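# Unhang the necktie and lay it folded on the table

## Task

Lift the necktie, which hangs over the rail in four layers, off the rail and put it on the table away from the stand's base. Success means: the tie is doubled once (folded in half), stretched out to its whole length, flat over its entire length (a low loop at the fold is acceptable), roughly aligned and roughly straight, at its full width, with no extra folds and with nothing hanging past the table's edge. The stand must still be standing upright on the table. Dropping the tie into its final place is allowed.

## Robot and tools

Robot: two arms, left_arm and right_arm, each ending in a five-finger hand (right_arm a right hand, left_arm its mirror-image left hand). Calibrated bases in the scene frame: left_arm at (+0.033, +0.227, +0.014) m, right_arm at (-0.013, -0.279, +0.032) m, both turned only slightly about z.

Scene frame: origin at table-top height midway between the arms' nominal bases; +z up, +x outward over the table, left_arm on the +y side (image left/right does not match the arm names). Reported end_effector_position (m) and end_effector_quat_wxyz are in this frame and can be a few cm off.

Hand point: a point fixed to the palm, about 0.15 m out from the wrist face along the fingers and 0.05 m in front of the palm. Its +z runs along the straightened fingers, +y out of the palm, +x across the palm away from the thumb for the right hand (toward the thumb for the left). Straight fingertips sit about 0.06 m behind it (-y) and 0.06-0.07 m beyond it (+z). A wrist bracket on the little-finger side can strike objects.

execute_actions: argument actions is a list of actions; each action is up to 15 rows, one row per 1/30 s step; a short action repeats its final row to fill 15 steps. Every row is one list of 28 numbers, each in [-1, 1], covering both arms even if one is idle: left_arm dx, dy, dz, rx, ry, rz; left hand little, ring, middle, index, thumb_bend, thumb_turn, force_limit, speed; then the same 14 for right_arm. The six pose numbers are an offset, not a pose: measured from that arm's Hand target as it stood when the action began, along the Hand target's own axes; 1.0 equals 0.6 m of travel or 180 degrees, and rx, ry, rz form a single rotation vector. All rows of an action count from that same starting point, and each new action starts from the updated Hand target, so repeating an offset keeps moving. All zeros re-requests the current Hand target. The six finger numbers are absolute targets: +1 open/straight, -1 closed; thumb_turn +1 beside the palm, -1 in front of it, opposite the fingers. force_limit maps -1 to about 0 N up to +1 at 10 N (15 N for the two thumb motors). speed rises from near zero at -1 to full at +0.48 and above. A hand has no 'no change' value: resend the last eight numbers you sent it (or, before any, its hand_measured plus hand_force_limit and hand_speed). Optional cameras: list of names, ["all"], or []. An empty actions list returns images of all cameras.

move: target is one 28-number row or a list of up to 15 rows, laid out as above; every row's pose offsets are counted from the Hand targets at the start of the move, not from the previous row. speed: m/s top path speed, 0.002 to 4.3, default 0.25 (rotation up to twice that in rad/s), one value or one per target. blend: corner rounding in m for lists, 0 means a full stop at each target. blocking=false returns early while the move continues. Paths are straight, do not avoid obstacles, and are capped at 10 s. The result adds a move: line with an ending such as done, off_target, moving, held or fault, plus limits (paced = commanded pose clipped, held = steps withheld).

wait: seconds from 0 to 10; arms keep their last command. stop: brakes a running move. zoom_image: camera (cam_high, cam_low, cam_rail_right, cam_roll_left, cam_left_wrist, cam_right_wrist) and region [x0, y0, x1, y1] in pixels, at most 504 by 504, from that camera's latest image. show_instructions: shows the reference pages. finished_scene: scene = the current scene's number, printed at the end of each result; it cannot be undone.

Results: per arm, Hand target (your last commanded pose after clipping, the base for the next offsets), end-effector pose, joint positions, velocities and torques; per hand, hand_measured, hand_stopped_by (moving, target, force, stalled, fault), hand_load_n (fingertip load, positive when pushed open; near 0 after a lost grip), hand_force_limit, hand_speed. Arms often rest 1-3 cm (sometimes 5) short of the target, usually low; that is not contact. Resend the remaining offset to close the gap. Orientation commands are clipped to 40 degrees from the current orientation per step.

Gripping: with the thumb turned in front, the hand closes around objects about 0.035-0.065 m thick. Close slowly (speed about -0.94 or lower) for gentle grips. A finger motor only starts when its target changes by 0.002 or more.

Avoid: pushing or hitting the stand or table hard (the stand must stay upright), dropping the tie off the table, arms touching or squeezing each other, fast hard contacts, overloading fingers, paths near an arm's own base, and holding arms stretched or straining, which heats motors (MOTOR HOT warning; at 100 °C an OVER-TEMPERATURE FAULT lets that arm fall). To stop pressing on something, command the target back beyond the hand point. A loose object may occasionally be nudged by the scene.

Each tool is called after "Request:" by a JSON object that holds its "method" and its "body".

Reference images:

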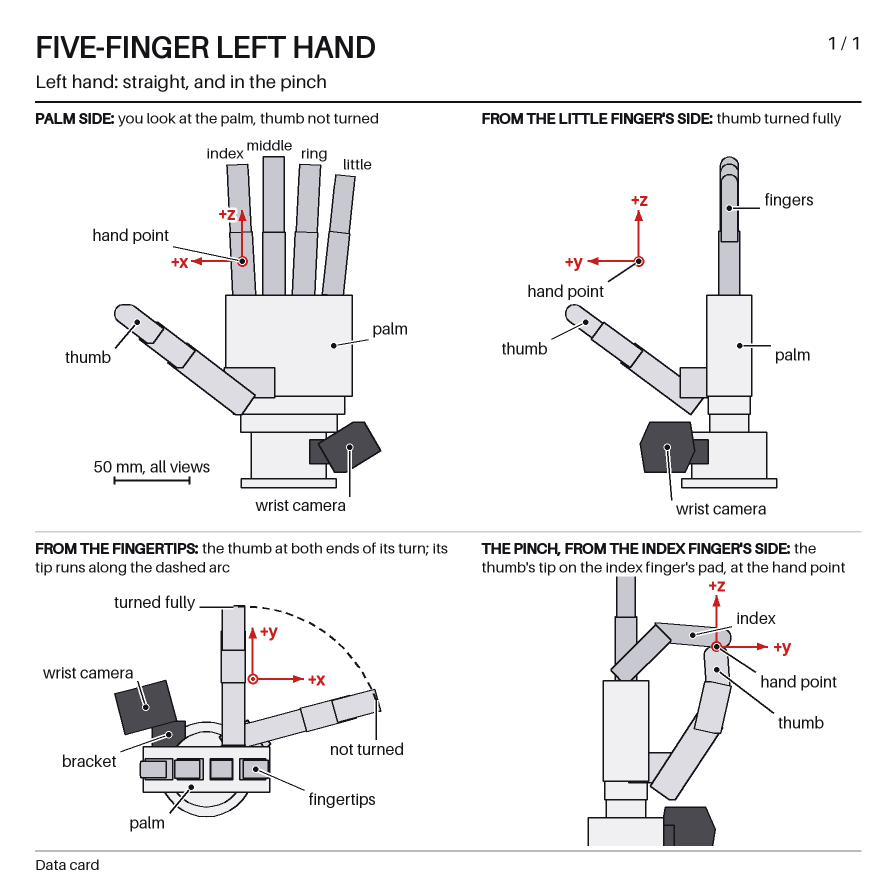

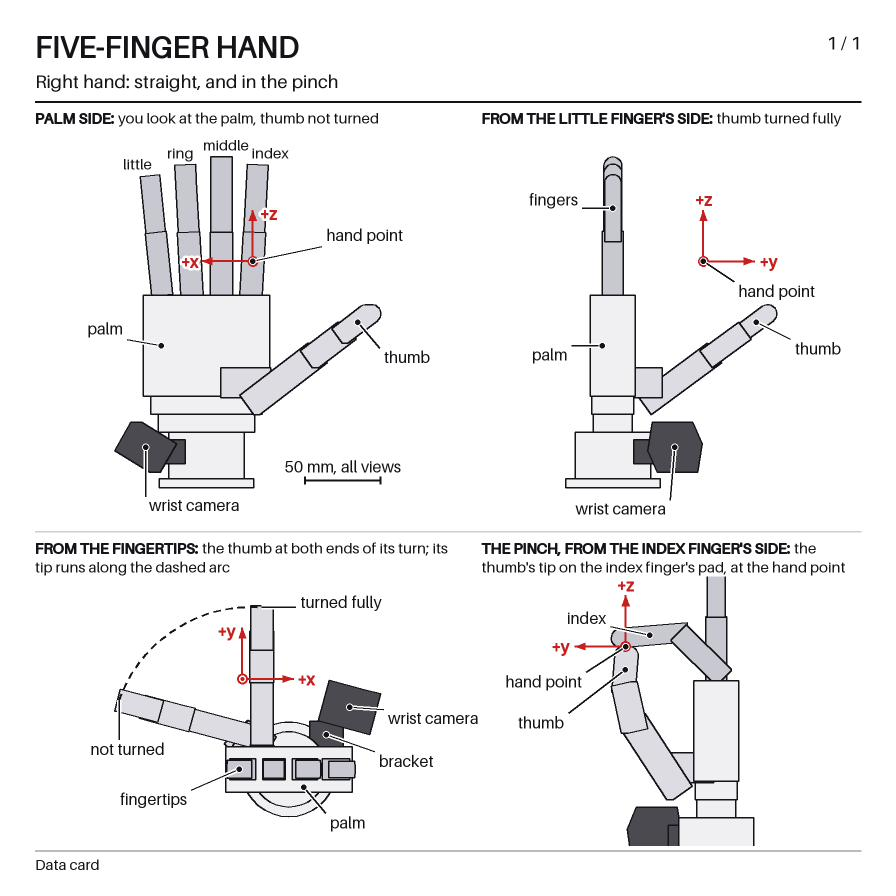

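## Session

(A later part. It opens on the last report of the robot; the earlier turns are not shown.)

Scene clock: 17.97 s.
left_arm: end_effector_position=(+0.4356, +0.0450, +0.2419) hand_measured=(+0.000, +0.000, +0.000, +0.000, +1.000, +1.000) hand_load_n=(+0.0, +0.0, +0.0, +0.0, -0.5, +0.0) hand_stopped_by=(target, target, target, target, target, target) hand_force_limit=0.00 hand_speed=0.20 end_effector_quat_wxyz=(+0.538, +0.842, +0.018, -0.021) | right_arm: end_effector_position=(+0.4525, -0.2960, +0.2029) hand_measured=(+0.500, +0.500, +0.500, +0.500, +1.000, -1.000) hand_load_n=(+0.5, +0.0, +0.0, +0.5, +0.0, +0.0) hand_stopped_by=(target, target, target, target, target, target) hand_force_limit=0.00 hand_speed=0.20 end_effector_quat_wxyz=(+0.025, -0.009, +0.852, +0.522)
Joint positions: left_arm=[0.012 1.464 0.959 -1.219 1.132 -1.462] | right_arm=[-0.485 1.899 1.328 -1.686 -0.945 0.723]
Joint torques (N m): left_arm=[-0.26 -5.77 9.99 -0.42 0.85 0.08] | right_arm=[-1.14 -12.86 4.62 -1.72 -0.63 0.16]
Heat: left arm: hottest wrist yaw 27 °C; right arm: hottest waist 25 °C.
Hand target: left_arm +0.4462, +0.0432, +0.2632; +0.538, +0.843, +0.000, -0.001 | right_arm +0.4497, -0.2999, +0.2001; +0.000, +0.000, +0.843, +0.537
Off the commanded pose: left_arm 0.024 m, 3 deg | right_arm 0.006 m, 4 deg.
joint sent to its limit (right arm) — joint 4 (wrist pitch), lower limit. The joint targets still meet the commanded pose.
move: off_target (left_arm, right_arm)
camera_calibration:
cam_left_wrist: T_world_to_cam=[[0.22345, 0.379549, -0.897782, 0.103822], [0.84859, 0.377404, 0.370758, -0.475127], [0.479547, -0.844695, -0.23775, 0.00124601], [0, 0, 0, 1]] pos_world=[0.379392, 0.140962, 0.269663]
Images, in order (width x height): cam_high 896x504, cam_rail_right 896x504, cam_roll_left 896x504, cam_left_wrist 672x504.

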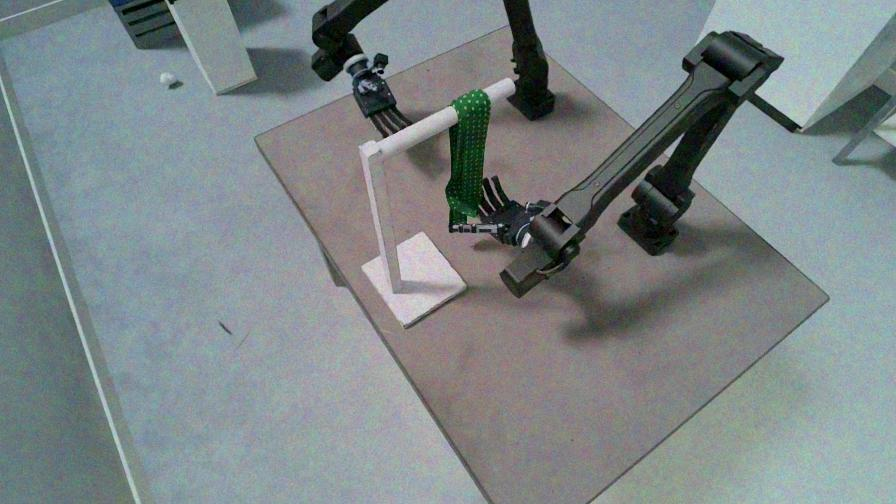

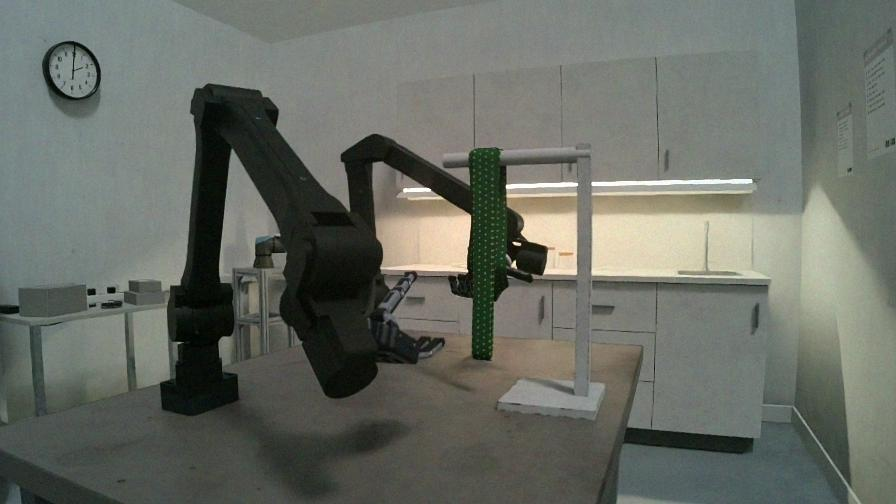

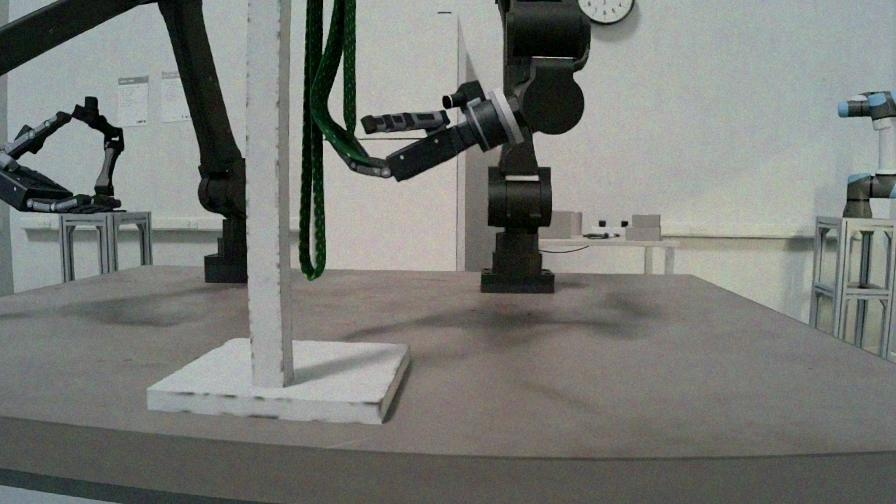

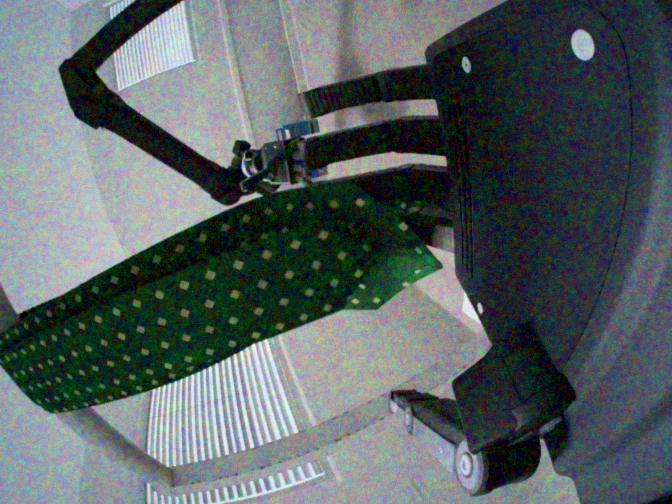

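Request:
{"method": "move", "body": {"target": [0,0,0,0,0,0,0,0,0,0,1,-1,0,0.0,0,0,0,0,0,0,0.5,0.5,0.5,0.5,1,-1,0,0.2], "speed": 0.1, "cameras": ["cam_roll_left","cam_left_wrist"]}}

Request:
{"method": "zoom_image", "body": {"camera": "cam_roll_left", "region": [280, 50, 430, 230]}}

Scene clock: 19.67 s.
left_arm: end_effector_position=(+0.4355, +0.0450, +0.2419) hand_measured=(+0.000, +0.000, +0.000, +0.000, +1.000, -1.000) hand_load_n=(+0.0, +0.0, +0.5, +0.0, +0.0, +0.0) hand_stopped_by=(target, target, target, target, target, target) hand_force_limit=0.00 hand_speed=0.00 end_effector_quat_wxyz=(+0.538, +0.842, +0.018, -0.021) | right_arm: end_effector_position=(+0.4525, -0.2960, +0.2029) hand_measured=(+0.500, +0.500, +0.500, +0.500, +1.000, -1.000) hand_load_n=(+0.0, +0.5, +0.0, +0.0, +0.0, +0.0) hand_stopped_by=(target, target, target, target, target, target) hand_force_limit=0.00 hand_speed=0.20 end_effector_quat_wxyz=(+0.025, -0.009, +0.852, +0.522)
Joint positions: left_arm=[0.012 1.464 0.959 -1.219 1.132 -1.462] | right_arm=[-0.485 1.899 1.328 -1.686 -0.945 0.723]
Joint torques (N m): left_arm=[0.03 -5.89 9.94 -0.53 0.85 0.12] | right_arm=[-1.26 -12.4 4.48 -1.95 -0.68 0.21]
Heat: left arm: hottest wrist yaw 27 °C; right arm: hottest waist 25 °C.
Hand target: left_arm +0.4462, +0.0432, +0.2632; +0.538, +0.843, +0.000, -0.001 | right_arm +0.4497, -0.2999, +0.2001; +0.000, +0.000, +0.843, +0.537
Off the commanded pose: left_arm 0.024 m, 3 deg | right_arm 0.006 m, 4 deg.
joint sent to its limit (right arm) — joint 4 (wrist pitch), lower limit. The joint targets still meet the commanded pose.
move: off_target (left_arm, right_arm)
camera_calibration:
cam_left_wrist: T_world_to_cam=[[0.223095, 0.37946, -0.897908, 0.104003], [0.848734, 0.377445, 0.370387, -0.475087], [0.479458, -0.844716, -0.237855, 0.00131124], [0, 0, 0, 1]] pos_world=[0.379391, 0.140962, 0.269663]
Images, in order (width x height): cam_roll_left 896x504, cam_left_wrist 672x504.

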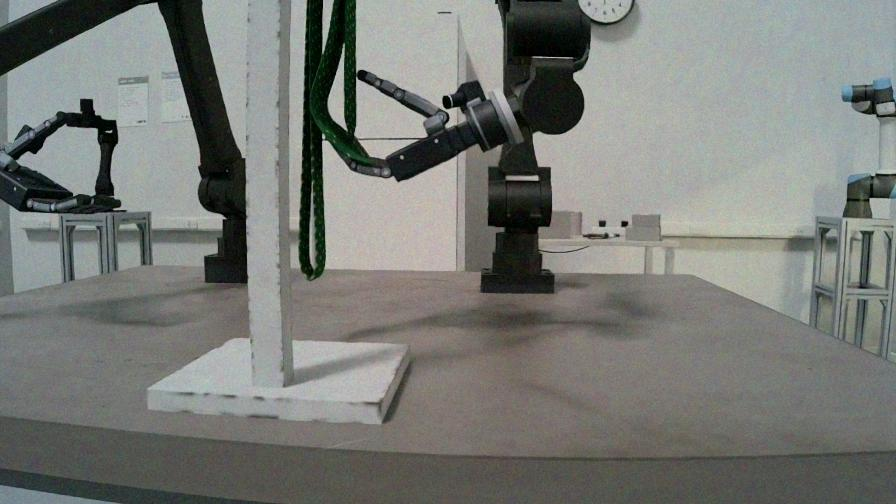

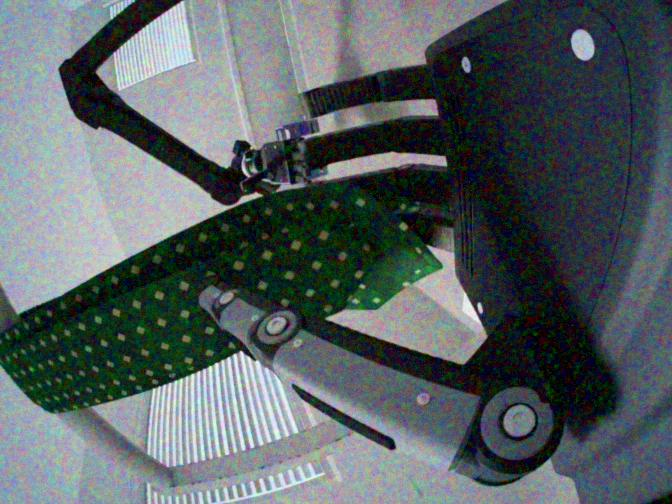

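Scaled by 2.800 from the camera's 896x504 image, which has a finer 1280x720 frame.

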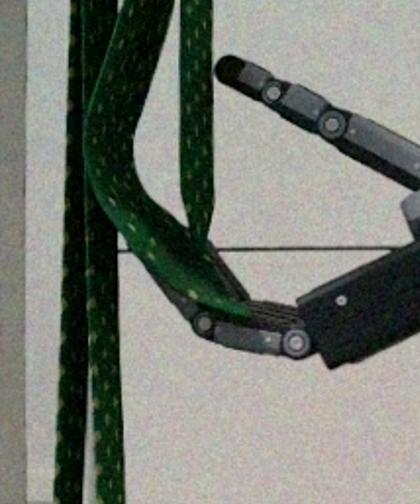

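Request:
{"method": "move", "body": {"target": [0,0,0,0,0,0,0,0,-0.15,-0.15,0.15,-1,0,0.0,0,0,0,0,0,0,0.5,0.5,0.5,0.5,1,-1,0,0.2], "speed": 0.1, "cameras": ["cam_roll_left","cam_left_wrist"]}}

Request:
{"method": "zoom_image", "body": {"camera": "cam_roll_left", "region": [280, 50, 430, 230]}}

Request:
{"method": "zoom_image", "body": {"camera": "cam_left_wrist", "region": [160, 140, 510, 380]}}

Scene clock: 20.83 s.
left_arm: end_effector_position=(+0.4355, +0.0450, +0.2419) hand_measured=(+0.000, +0.000, -0.150, -0.150, +0.150, -1.000) hand_load_n=(+0.0, +0.0, +0.0, +0.0, +0.0, +0.0) hand_stopped_by=(target, target, target, target, target, target) hand_force_limit=0.00 hand_speed=0.00 end_effector_quat_wxyz=(+0.538, +0.842, +0.018, -0.021) | right_arm: end_effector_position=(+0.4525, -0.2960, +0.2029) hand_measured=(+0.500, +0.500, +0.500, +0.500, +1.000, -1.000) hand_load_n=(+0.0, +0.0, +0.0, +0.0, +0.0, +0.0) hand_stopped_by=(target, target, target, target, target, target) hand_force_limit=0.00 hand_speed=0.20 end_effector_quat_wxyz=(+0.025, -0.009, +0.852, +0.522)
Joint positions: left_arm=[0.012 1.464 0.959 -1.219 1.132 -1.462] | right_arm=[-0.485 1.899 1.328 -1.686 -0.945 0.723]
Joint torques (N m): left_arm=[-0.09 -5.83 9.91 -0.46 0.84 0.1] | right_arm=[-1.03 -12.57 4.62 -1.88 -0.7 0.16]
Heat: left arm: hottest wrist yaw 27 °C; right arm: hottest waist 25 °C.
Hand target: left_arm +0.4462, +0.0432, +0.2632; +0.538, +0.843, +0.000, -0.001 | right_arm +0.4497, -0.2999, +0.2001; +0.000, +0.000, +0.843, +0.537
Off the commanded pose: left_arm 0.024 m, 3 deg | right_arm 0.006 m, 4 deg.
joint sent to its limit (right arm) — joint 4 (wrist pitch), lower limit. The joint targets still meet the commanded pose.
move: off_target (left_arm, right_arm)
camera_calibration:
cam_left_wrist: T_world_to_cam=[[0.223095, 0.37946, -0.897908, 0.104003], [0.848734, 0.377445, 0.370387, -0.475087], [0.479458, -0.844716, -0.237855, 0.00131124], [0, 0, 0, 1]] pos_world=[0.379391, 0.140962, 0.269663]
Images, in order (width x height): cam_roll_left 896x504, cam_left_wrist 672x504.

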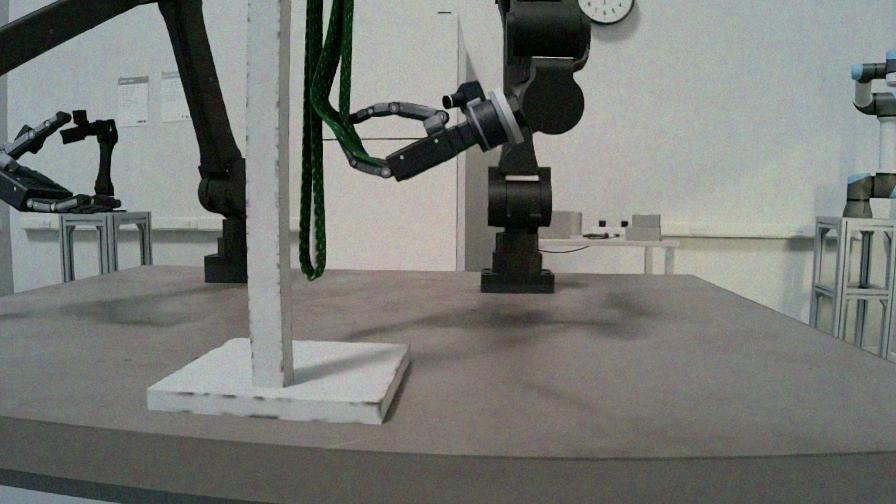

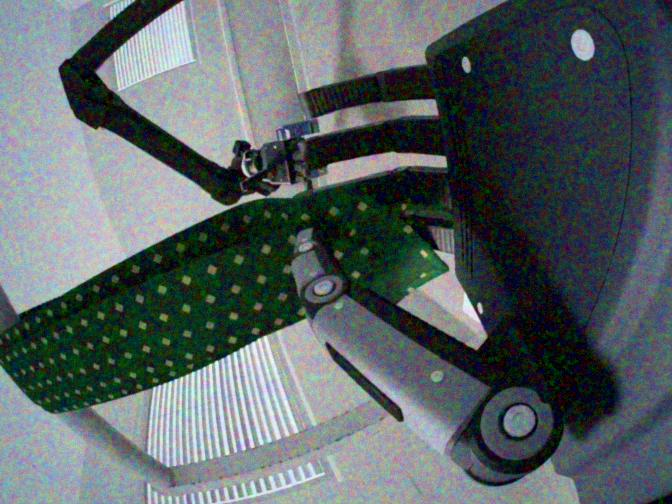

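Scaled by 2.800 from the camera's 896x504 image, which has a finer 1280x720 frame.

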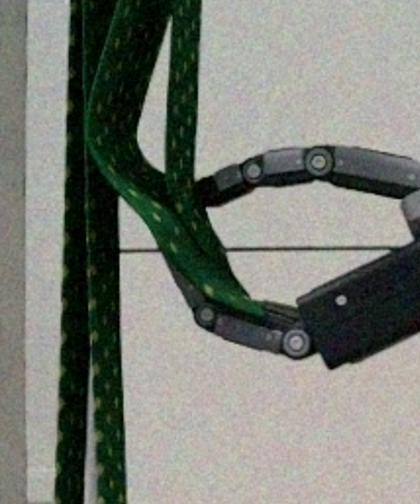

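Scaled by 1.440 from the camera's 672x504 image, which has a finer 960x720 frame.

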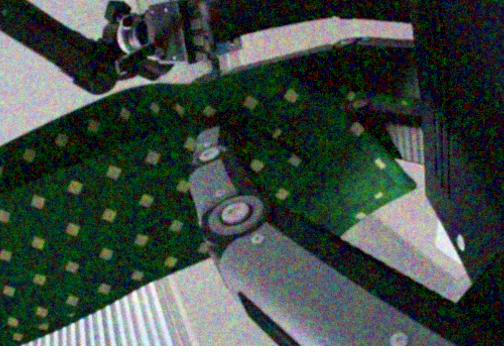

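Good. Close to grip.

Request:
{"method": "move", "body": {"target": [0,0,0,0,0,0,0,0,-0.25,-0.25,-0.6,-1,-0.1,-0.6,0,0,0,0,0,0,0.5,0.5,0.5,0.5,1,-1,0,0.2], "speed": 0.1, "cameras": ["cam_roll_left","cam_left_wrist"]}}

Request:
{"method": "zoom_image", "body": {"camera": "cam_roll_left", "region": [280, 50, 430, 230]}}

Request:
{"method": "zoom_image", "body": {"camera": "cam_left_wrist", "region": [160, 140, 510, 380]}}

Scene clock: 21.53 s.
left_arm: end_effector_position=(+0.4355, +0.0450, +0.2419) hand_measured=(+0.000, +0.000, -0.212, -0.214, +0.122, -1.000) hand_load_n=(+0.0, +0.0, +12.5, +9.0, +7.5, -0.5) hand_stopped_by=(target, target, force, force, force, target) hand_force_limit=-0.10 hand_speed=-0.60 end_effector_quat_wxyz=(+0.538, +0.842, +0.018, -0.021) | right_arm: end_effector_position=(+0.4525, -0.2960, +0.2029) hand_measured=(+0.500, +0.500, +0.500, +0.500, +1.000, -1.000) hand_load_n=(+0.0, +0.0, +0.0, +0.0, +0.0, +0.0) hand_stopped_by=(target, target, target, target, target, target) hand_force_limit=0.00 hand_speed=0.20 end_effector_quat_wxyz=(+0.025, -0.009, +0.852, +0.522)
Joint positions: left_arm=[0.012 1.464 0.959 -1.219 1.132 -1.462] | right_arm=[-0.485 1.899 1.328 -1.686 -0.945 0.723]
Joint torques (N m): left_arm=[-0.38 -5.6 9.96 -0.43 0.85 0.1] | right_arm=[-0.67 -12.4 4.62 -1.61 -0.71 0.14]
Heat: left arm: hottest wrist yaw 27 °C; right arm: hottest waist 25 °C.
Hand target: left_arm +0.4462, +0.0432, +0.2632; +0.538, +0.843, +0.000, -0.001 | right_arm +0.4497, -0.2999, +0.2001; +0.000, +0.000, +0.843, +0.537
Off the commanded pose: left_arm 0.024 m, 3 deg | right_arm 0.006 m, 4 deg.
joint sent to its limit (right arm) — joint 4 (wrist pitch), lower limit. The joint targets still meet the commanded pose.
move: off_target (left_arm, right_arm)
camera_calibration:
cam_left_wrist: T_world_to_cam=[[0.223095, 0.37946, -0.897908, 0.104003], [0.848734, 0.377445, 0.370387, -0.475087], [0.479458, -0.844716, -0.237855, 0.00131124], [0, 0, 0, 1]] pos_world=[0.379391, 0.140962, 0.269663]
Images, in order (width x height): cam_roll_left 896x504, cam_left_wrist 672x504.

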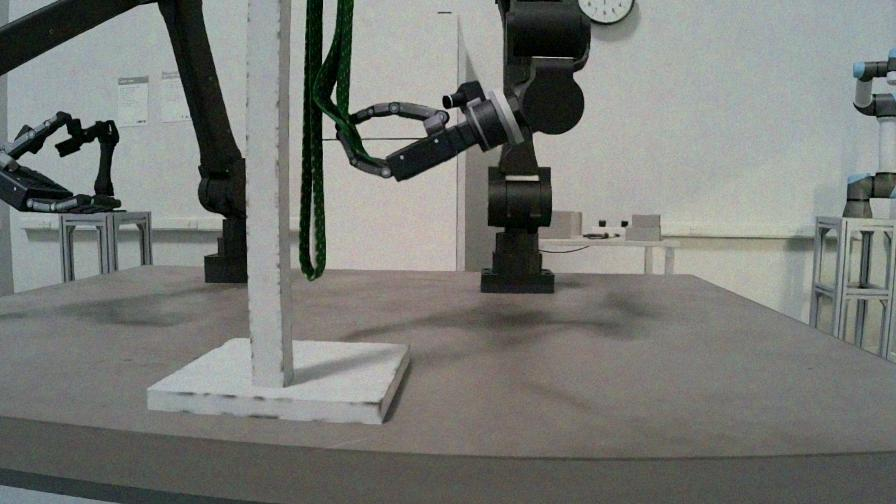

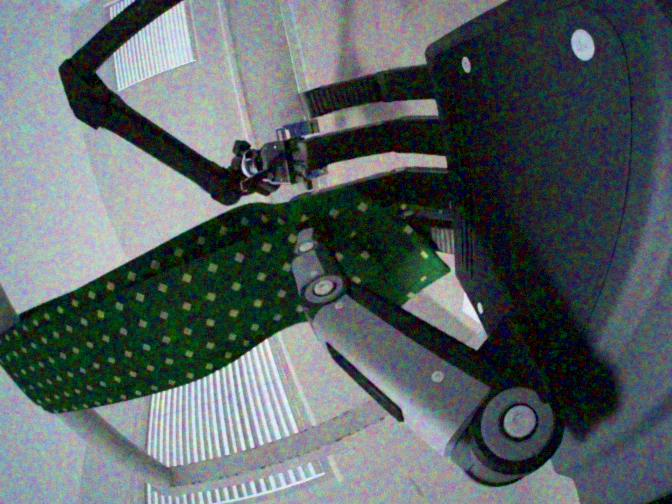

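Scaled by 2.800 from the camera's 896x504 image, which has a finer 1280x720 frame.

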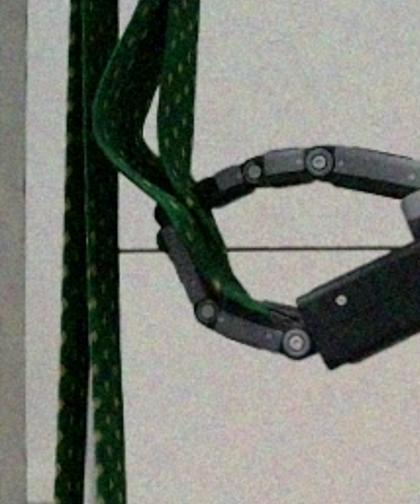

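Scaled by 1.440 from the camera's 672x504 image, which has a finer 960x720 frame.

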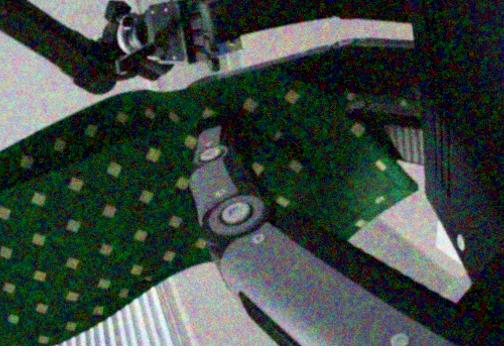

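Request:
{"method": "move", "body": {"target": [-0.002,-0.1142,-0.4102,0.139,0,0,0,0,-0.25,-0.25,-0.6,-1,-0.1,-0.6,0,0.0514,0.3071,0,0,0,0.5,0.5,0.5,0.5,1,-1,0,0.2], "speed": 0.1, "cameras": ["all"]}}

Request:
{"method": "zoom_image", "body": {"camera": "cam_roll_left", "region": [200, 80, 400, 300]}}

Request:
{"method": "zoom_image", "body": {"camera": "cam_rail_right", "region": [400, 220, 560, 380]}}

Request:
{"method": "zoom_image", "body": {"camera": "cam_right_wrist", "region": [200, 60, 500, 360]}}

Scene clock: 25.67 s.
left_arm: end_effector_position=(+0.4389, +0.2840, +0.2824) hand_measured=(+0.000, +0.000, -0.212, -0.214, +0.122, -1.000) hand_load_n=(+0.0, +0.0, +12.5, +9.5, +7.0, -0.5) hand_stopped_by=(target, target, force, force, force, target) hand_force_limit=-0.10 hand_speed=-0.60 end_effector_quat_wxyz=(+0.325, +0.944, +0.033, +0.053) | right_arm: end_effector_position=(+0.4528, -0.1250, +0.1479) hand_measured=(+0.500, +0.500, +0.500, +0.500, +1.000, -1.000) hand_load_n=(+0.0, +0.0, +0.0, +0.0, +0.0, +0.0) hand_stopped_by=(target, target, target, target, target, target) hand_force_limit=0.00 hand_speed=0.20 end_effector_quat_wxyz=(+0.001, +0.002, +0.843, +0.537)
Joint positions: left_arm=[0.522 1.484 1.32 -1.685 0.62 -0.989] | right_arm=[-0.128 1.815 1.044 -1.019 -1.123 1.329]
Joint torques (N m): left_arm=[1.49 -6.65 11.12 -0.8 0.36 0.14] | right_arm=[0.73 -13.16 4.41 -0.14 -0.92 0.2]
Heat: left arm: hottest wrist yaw 27 °C; right arm: hottest waist 25 °C.
Hand target: left_arm +0.4452, +0.2951, +0.3048; +0.342, +0.940, +0.000, -0.001 | right_arm +0.4498, -0.1200, +0.1501; +0.000, +0.000, +0.843, +0.537
Off the commanded pose: left_arm 0.026 m, 8 deg | right_arm 0.006 m, 0 deg.
joint sent to its limit (left arm) — joint 4 (wrist pitch), lower limit. The joint targets are off in orientation, not in position.
move: off_target (left_arm)
camera_calibration:
cam_left_wrist: T_world_to_cam=[[0.249882, 0.764536, -0.594175, -0.157991], [0.76715, 0.218095, 0.603254, -0.567881], [0.590796, -0.606564, -0.532016, 0.177816], [0, 0, 0, 1]] pos_world=[0.370076, 0.352498, 0.343303]
cam_right_wrist: T_world_to_cam=[[-0.235685, 0.429478, 0.871781, 0.0318618], [0.839609, -0.361754, 0.405204, -0.479725], [0.489397, 0.827455, -0.275334, 0.0383257], [0, 0, 0, 1]] pos_world=[0.391534, -0.218939, 0.177162]

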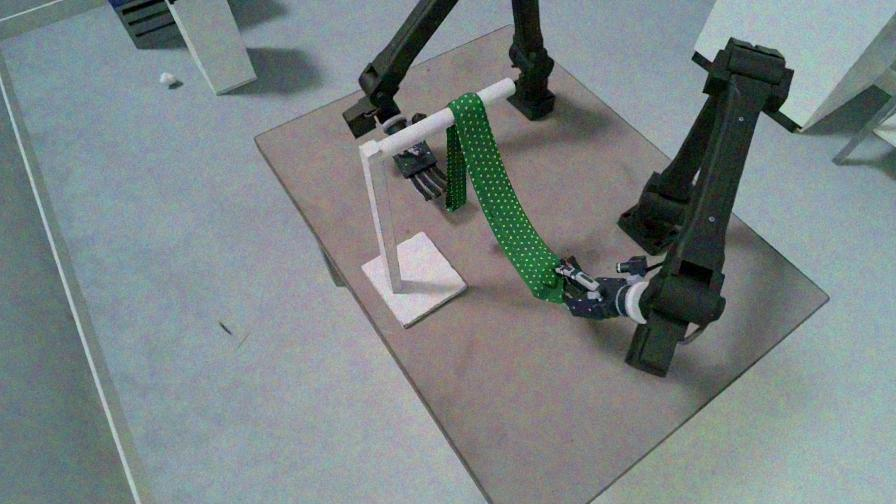

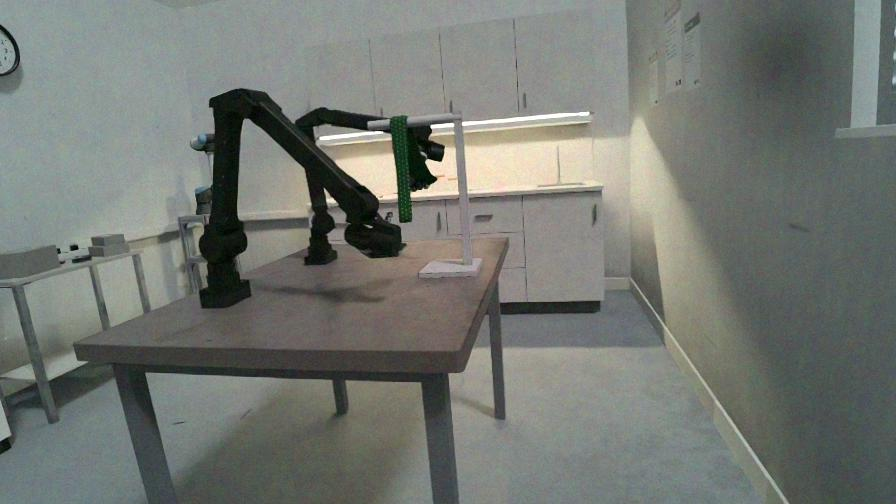

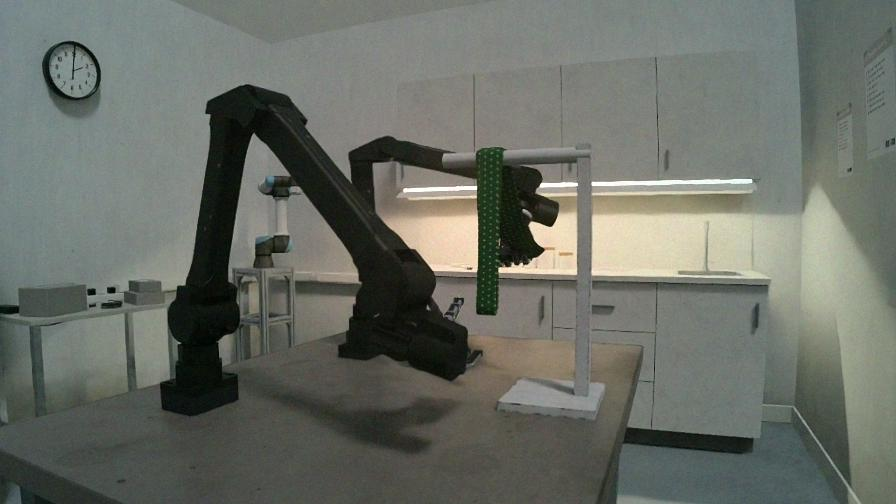

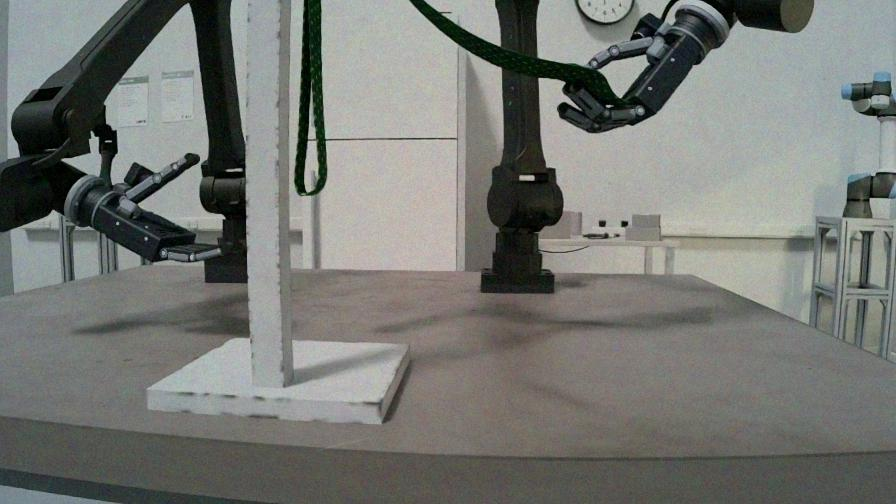

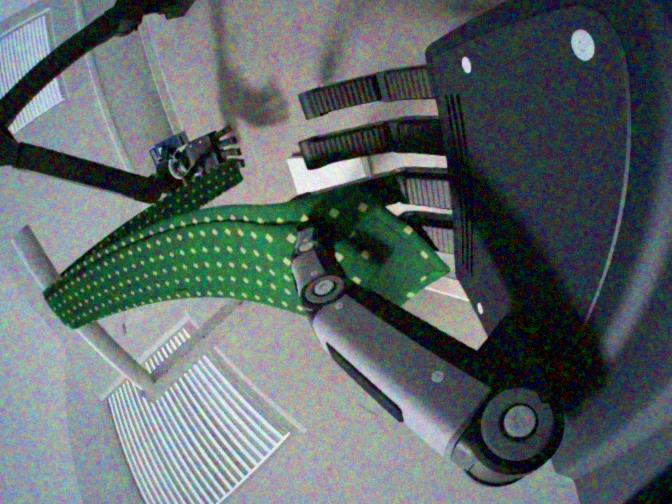

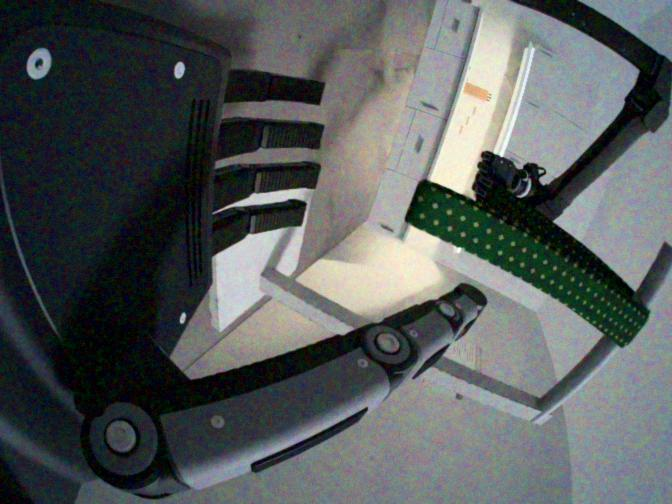

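Scaled by 2.291 from the camera's 896x504 image, which has a finer 1280x720 frame.

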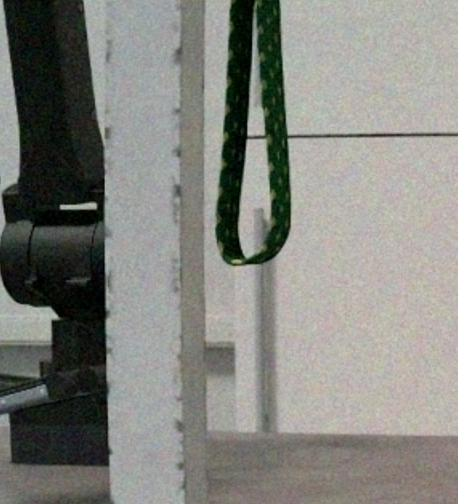

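Scaled by 3.150 from the camera's 896x504 image, which has a finer 1280x720 frame.

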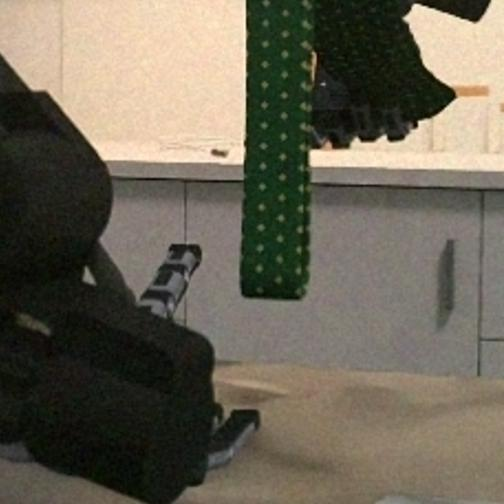

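Scaled by 1.680 from the camera's 672x504 image, which has a finer 960x720 frame.

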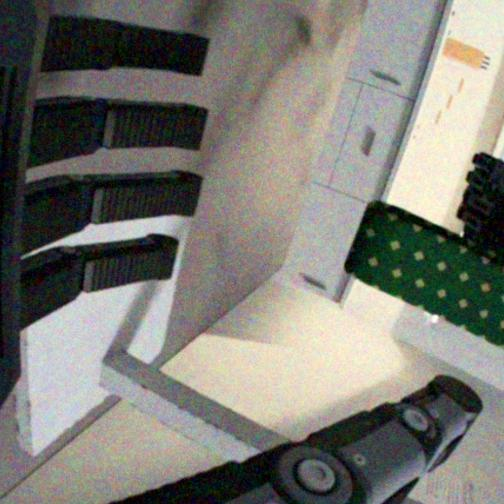

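Request:
{"method": "move", "body": {"target": [0,0,0,0,0,0,0,0,-0.25,-0.25,-0.6,-1,-0.1,-0.6,-0.01,0.1248,0.1293,0,0,0,0.5,0.5,0.5,0.5,1,-1,0,0.2], "speed": 0.1, "cameras": ["cam_high","cam_rail_right","cam_roll_left","cam_right_wrist"]}}

Request:
{"method": "zoom_image", "body": {"camera": "cam_roll_left", "region": [220, 100, 370, 280]}}

Request:
{"method": "zoom_image", "body": {"camera": "cam_rail_right", "region": [400, 220, 560, 380]}}

Request:
{"method": "zoom_image", "body": {"camera": "cam_right_wrist", "region": [200, 60, 500, 360]}}

Scene clock: 29.43 s.
left_arm: end_effector_position=(+0.4389, +0.2840, +0.2824) hand_measured=(+0.000, +0.000, -0.212, -0.214, +0.122, -1.000) hand_load_n=(+0.0, +0.0, +12.5, +9.5, +7.5, -0.5) hand_stopped_by=(target, target, force, force, force, target) hand_force_limit=-0.10 hand_speed=-0.60 end_effector_quat_wxyz=(+0.325, +0.944, +0.033, +0.053) | right_arm: end_effector_position=(+0.4600, -0.0227, +0.1832) hand_measured=(+0.500, +0.500, +0.500, +0.500, +1.000, -1.000) hand_load_n=(+0.0, +0.0, +0.0, +0.0, +0.0, +0.0) hand_stopped_by=(target, target, target, target, target, target) hand_force_limit=0.00 hand_speed=0.20 end_effector_quat_wxyz=(+0.000, +0.002, +0.843, +0.537)
Joint positions: left_arm=[0.522 1.484 1.32 -1.685 0.62 -0.989] | right_arm=[0.105 1.693 0.986 -0.598 -1.118 1.868]
Joint torques (N m): left_arm=[1.14 -6.77 11.02 -0.8 0.35 0.11] | right_arm=[0.85 -11.75 5.22 0.39 -0.75 0.22]
Heat: left arm: hottest elbow 27 °C; right arm: hottest waist 25 °C.
Hand target: left_arm +0.4452, +0.2951, +0.3048; +0.342, +0.940, +0.000, -0.001 | right_arm +0.4558, -0.0181, +0.1852; +0.000, +0.000, +0.843, +0.537
Off the commanded pose: left_arm 0.026 m, 8 deg | right_arm 0.007 m, 0 deg.
joint sent to its limit (left arm) — joint 4 (wrist pitch), lower limit. The joint targets are off in orientation, not in position.
move: off_target (left_arm)
camera_calibration:
cam_right_wrist: T_world_to_cam=[[-0.233299, 0.429505, 0.872409, -0.0424335], [0.840617, -0.361907, 0.402972, -0.463144], [0.488809, 0.827375, -0.276616, -0.039705], [0, 0, 0, 1]] pos_world=[0.398835, -0.116539, 0.21267]
Images, in order (width x height): cam_high 896x504, cam_rail_right 896x504, cam_roll_left 896x504, cam_right_wrist 672x504.

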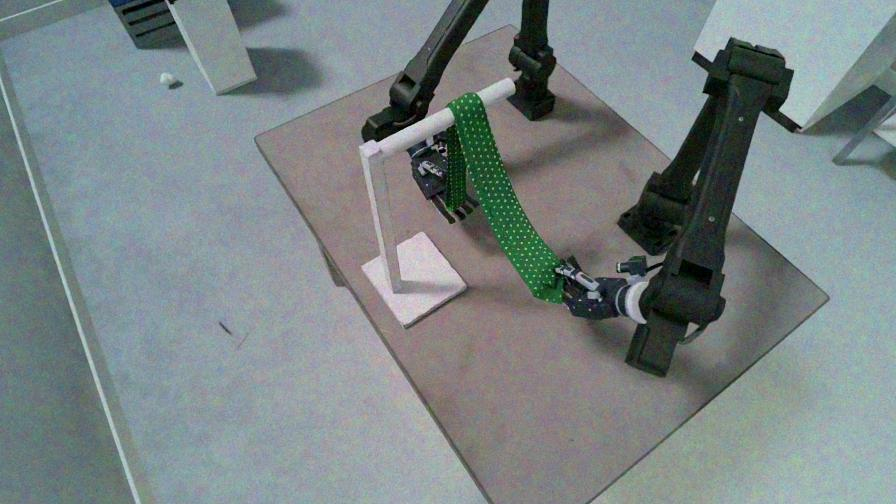

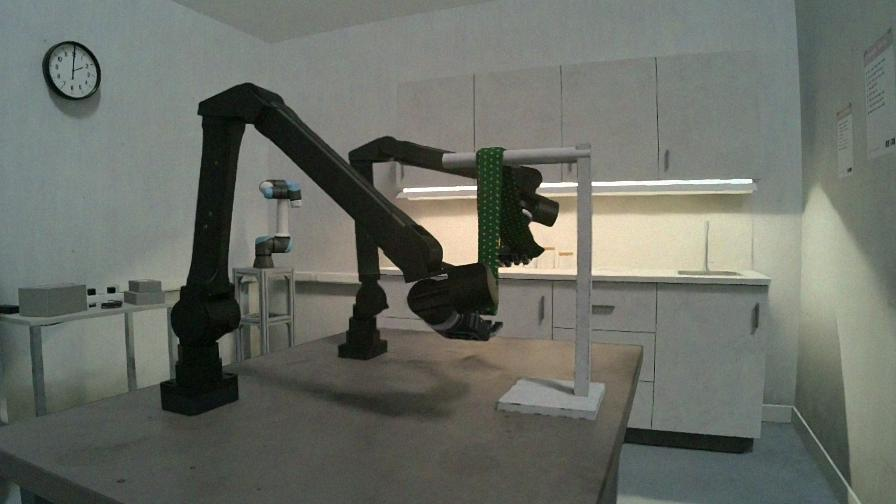

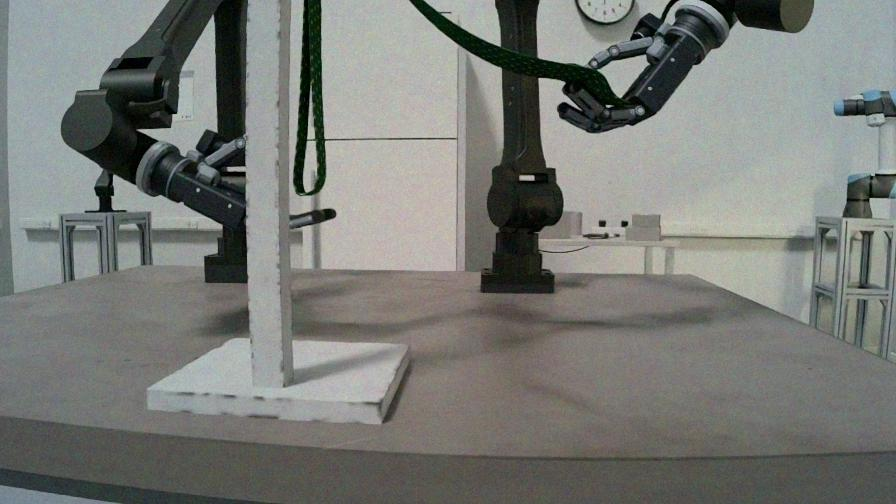

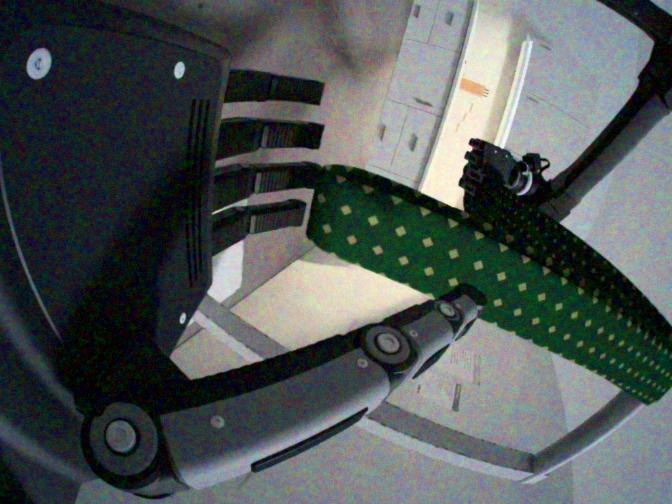

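Scaled by 2.800 from the camera's 896x504 image, which has a finer 1280x720 frame.

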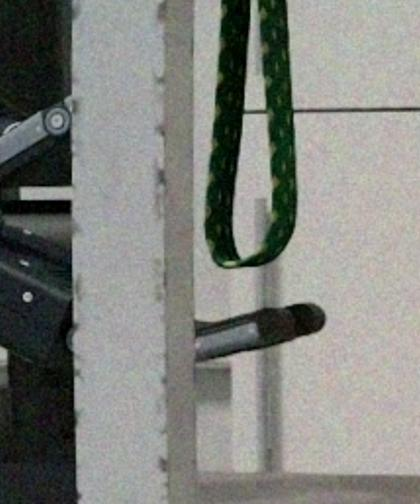

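Scaled by 3.150 from the camera's 896x504 image, which has a finer 1280x720 frame.

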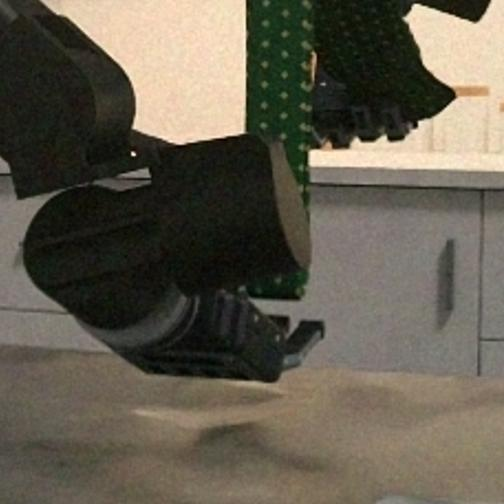

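Scaled by 1.680 from the camera's 672x504 image, which has a finer 960x720 frame.

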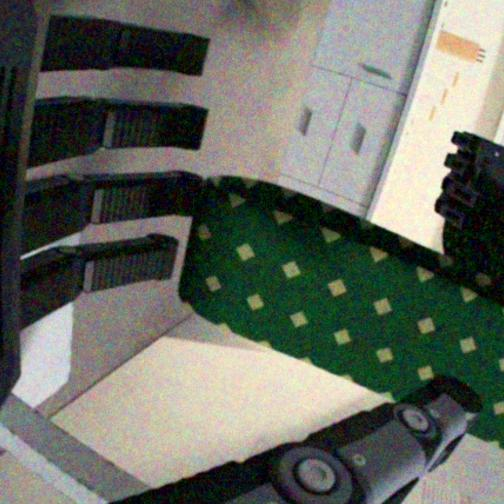

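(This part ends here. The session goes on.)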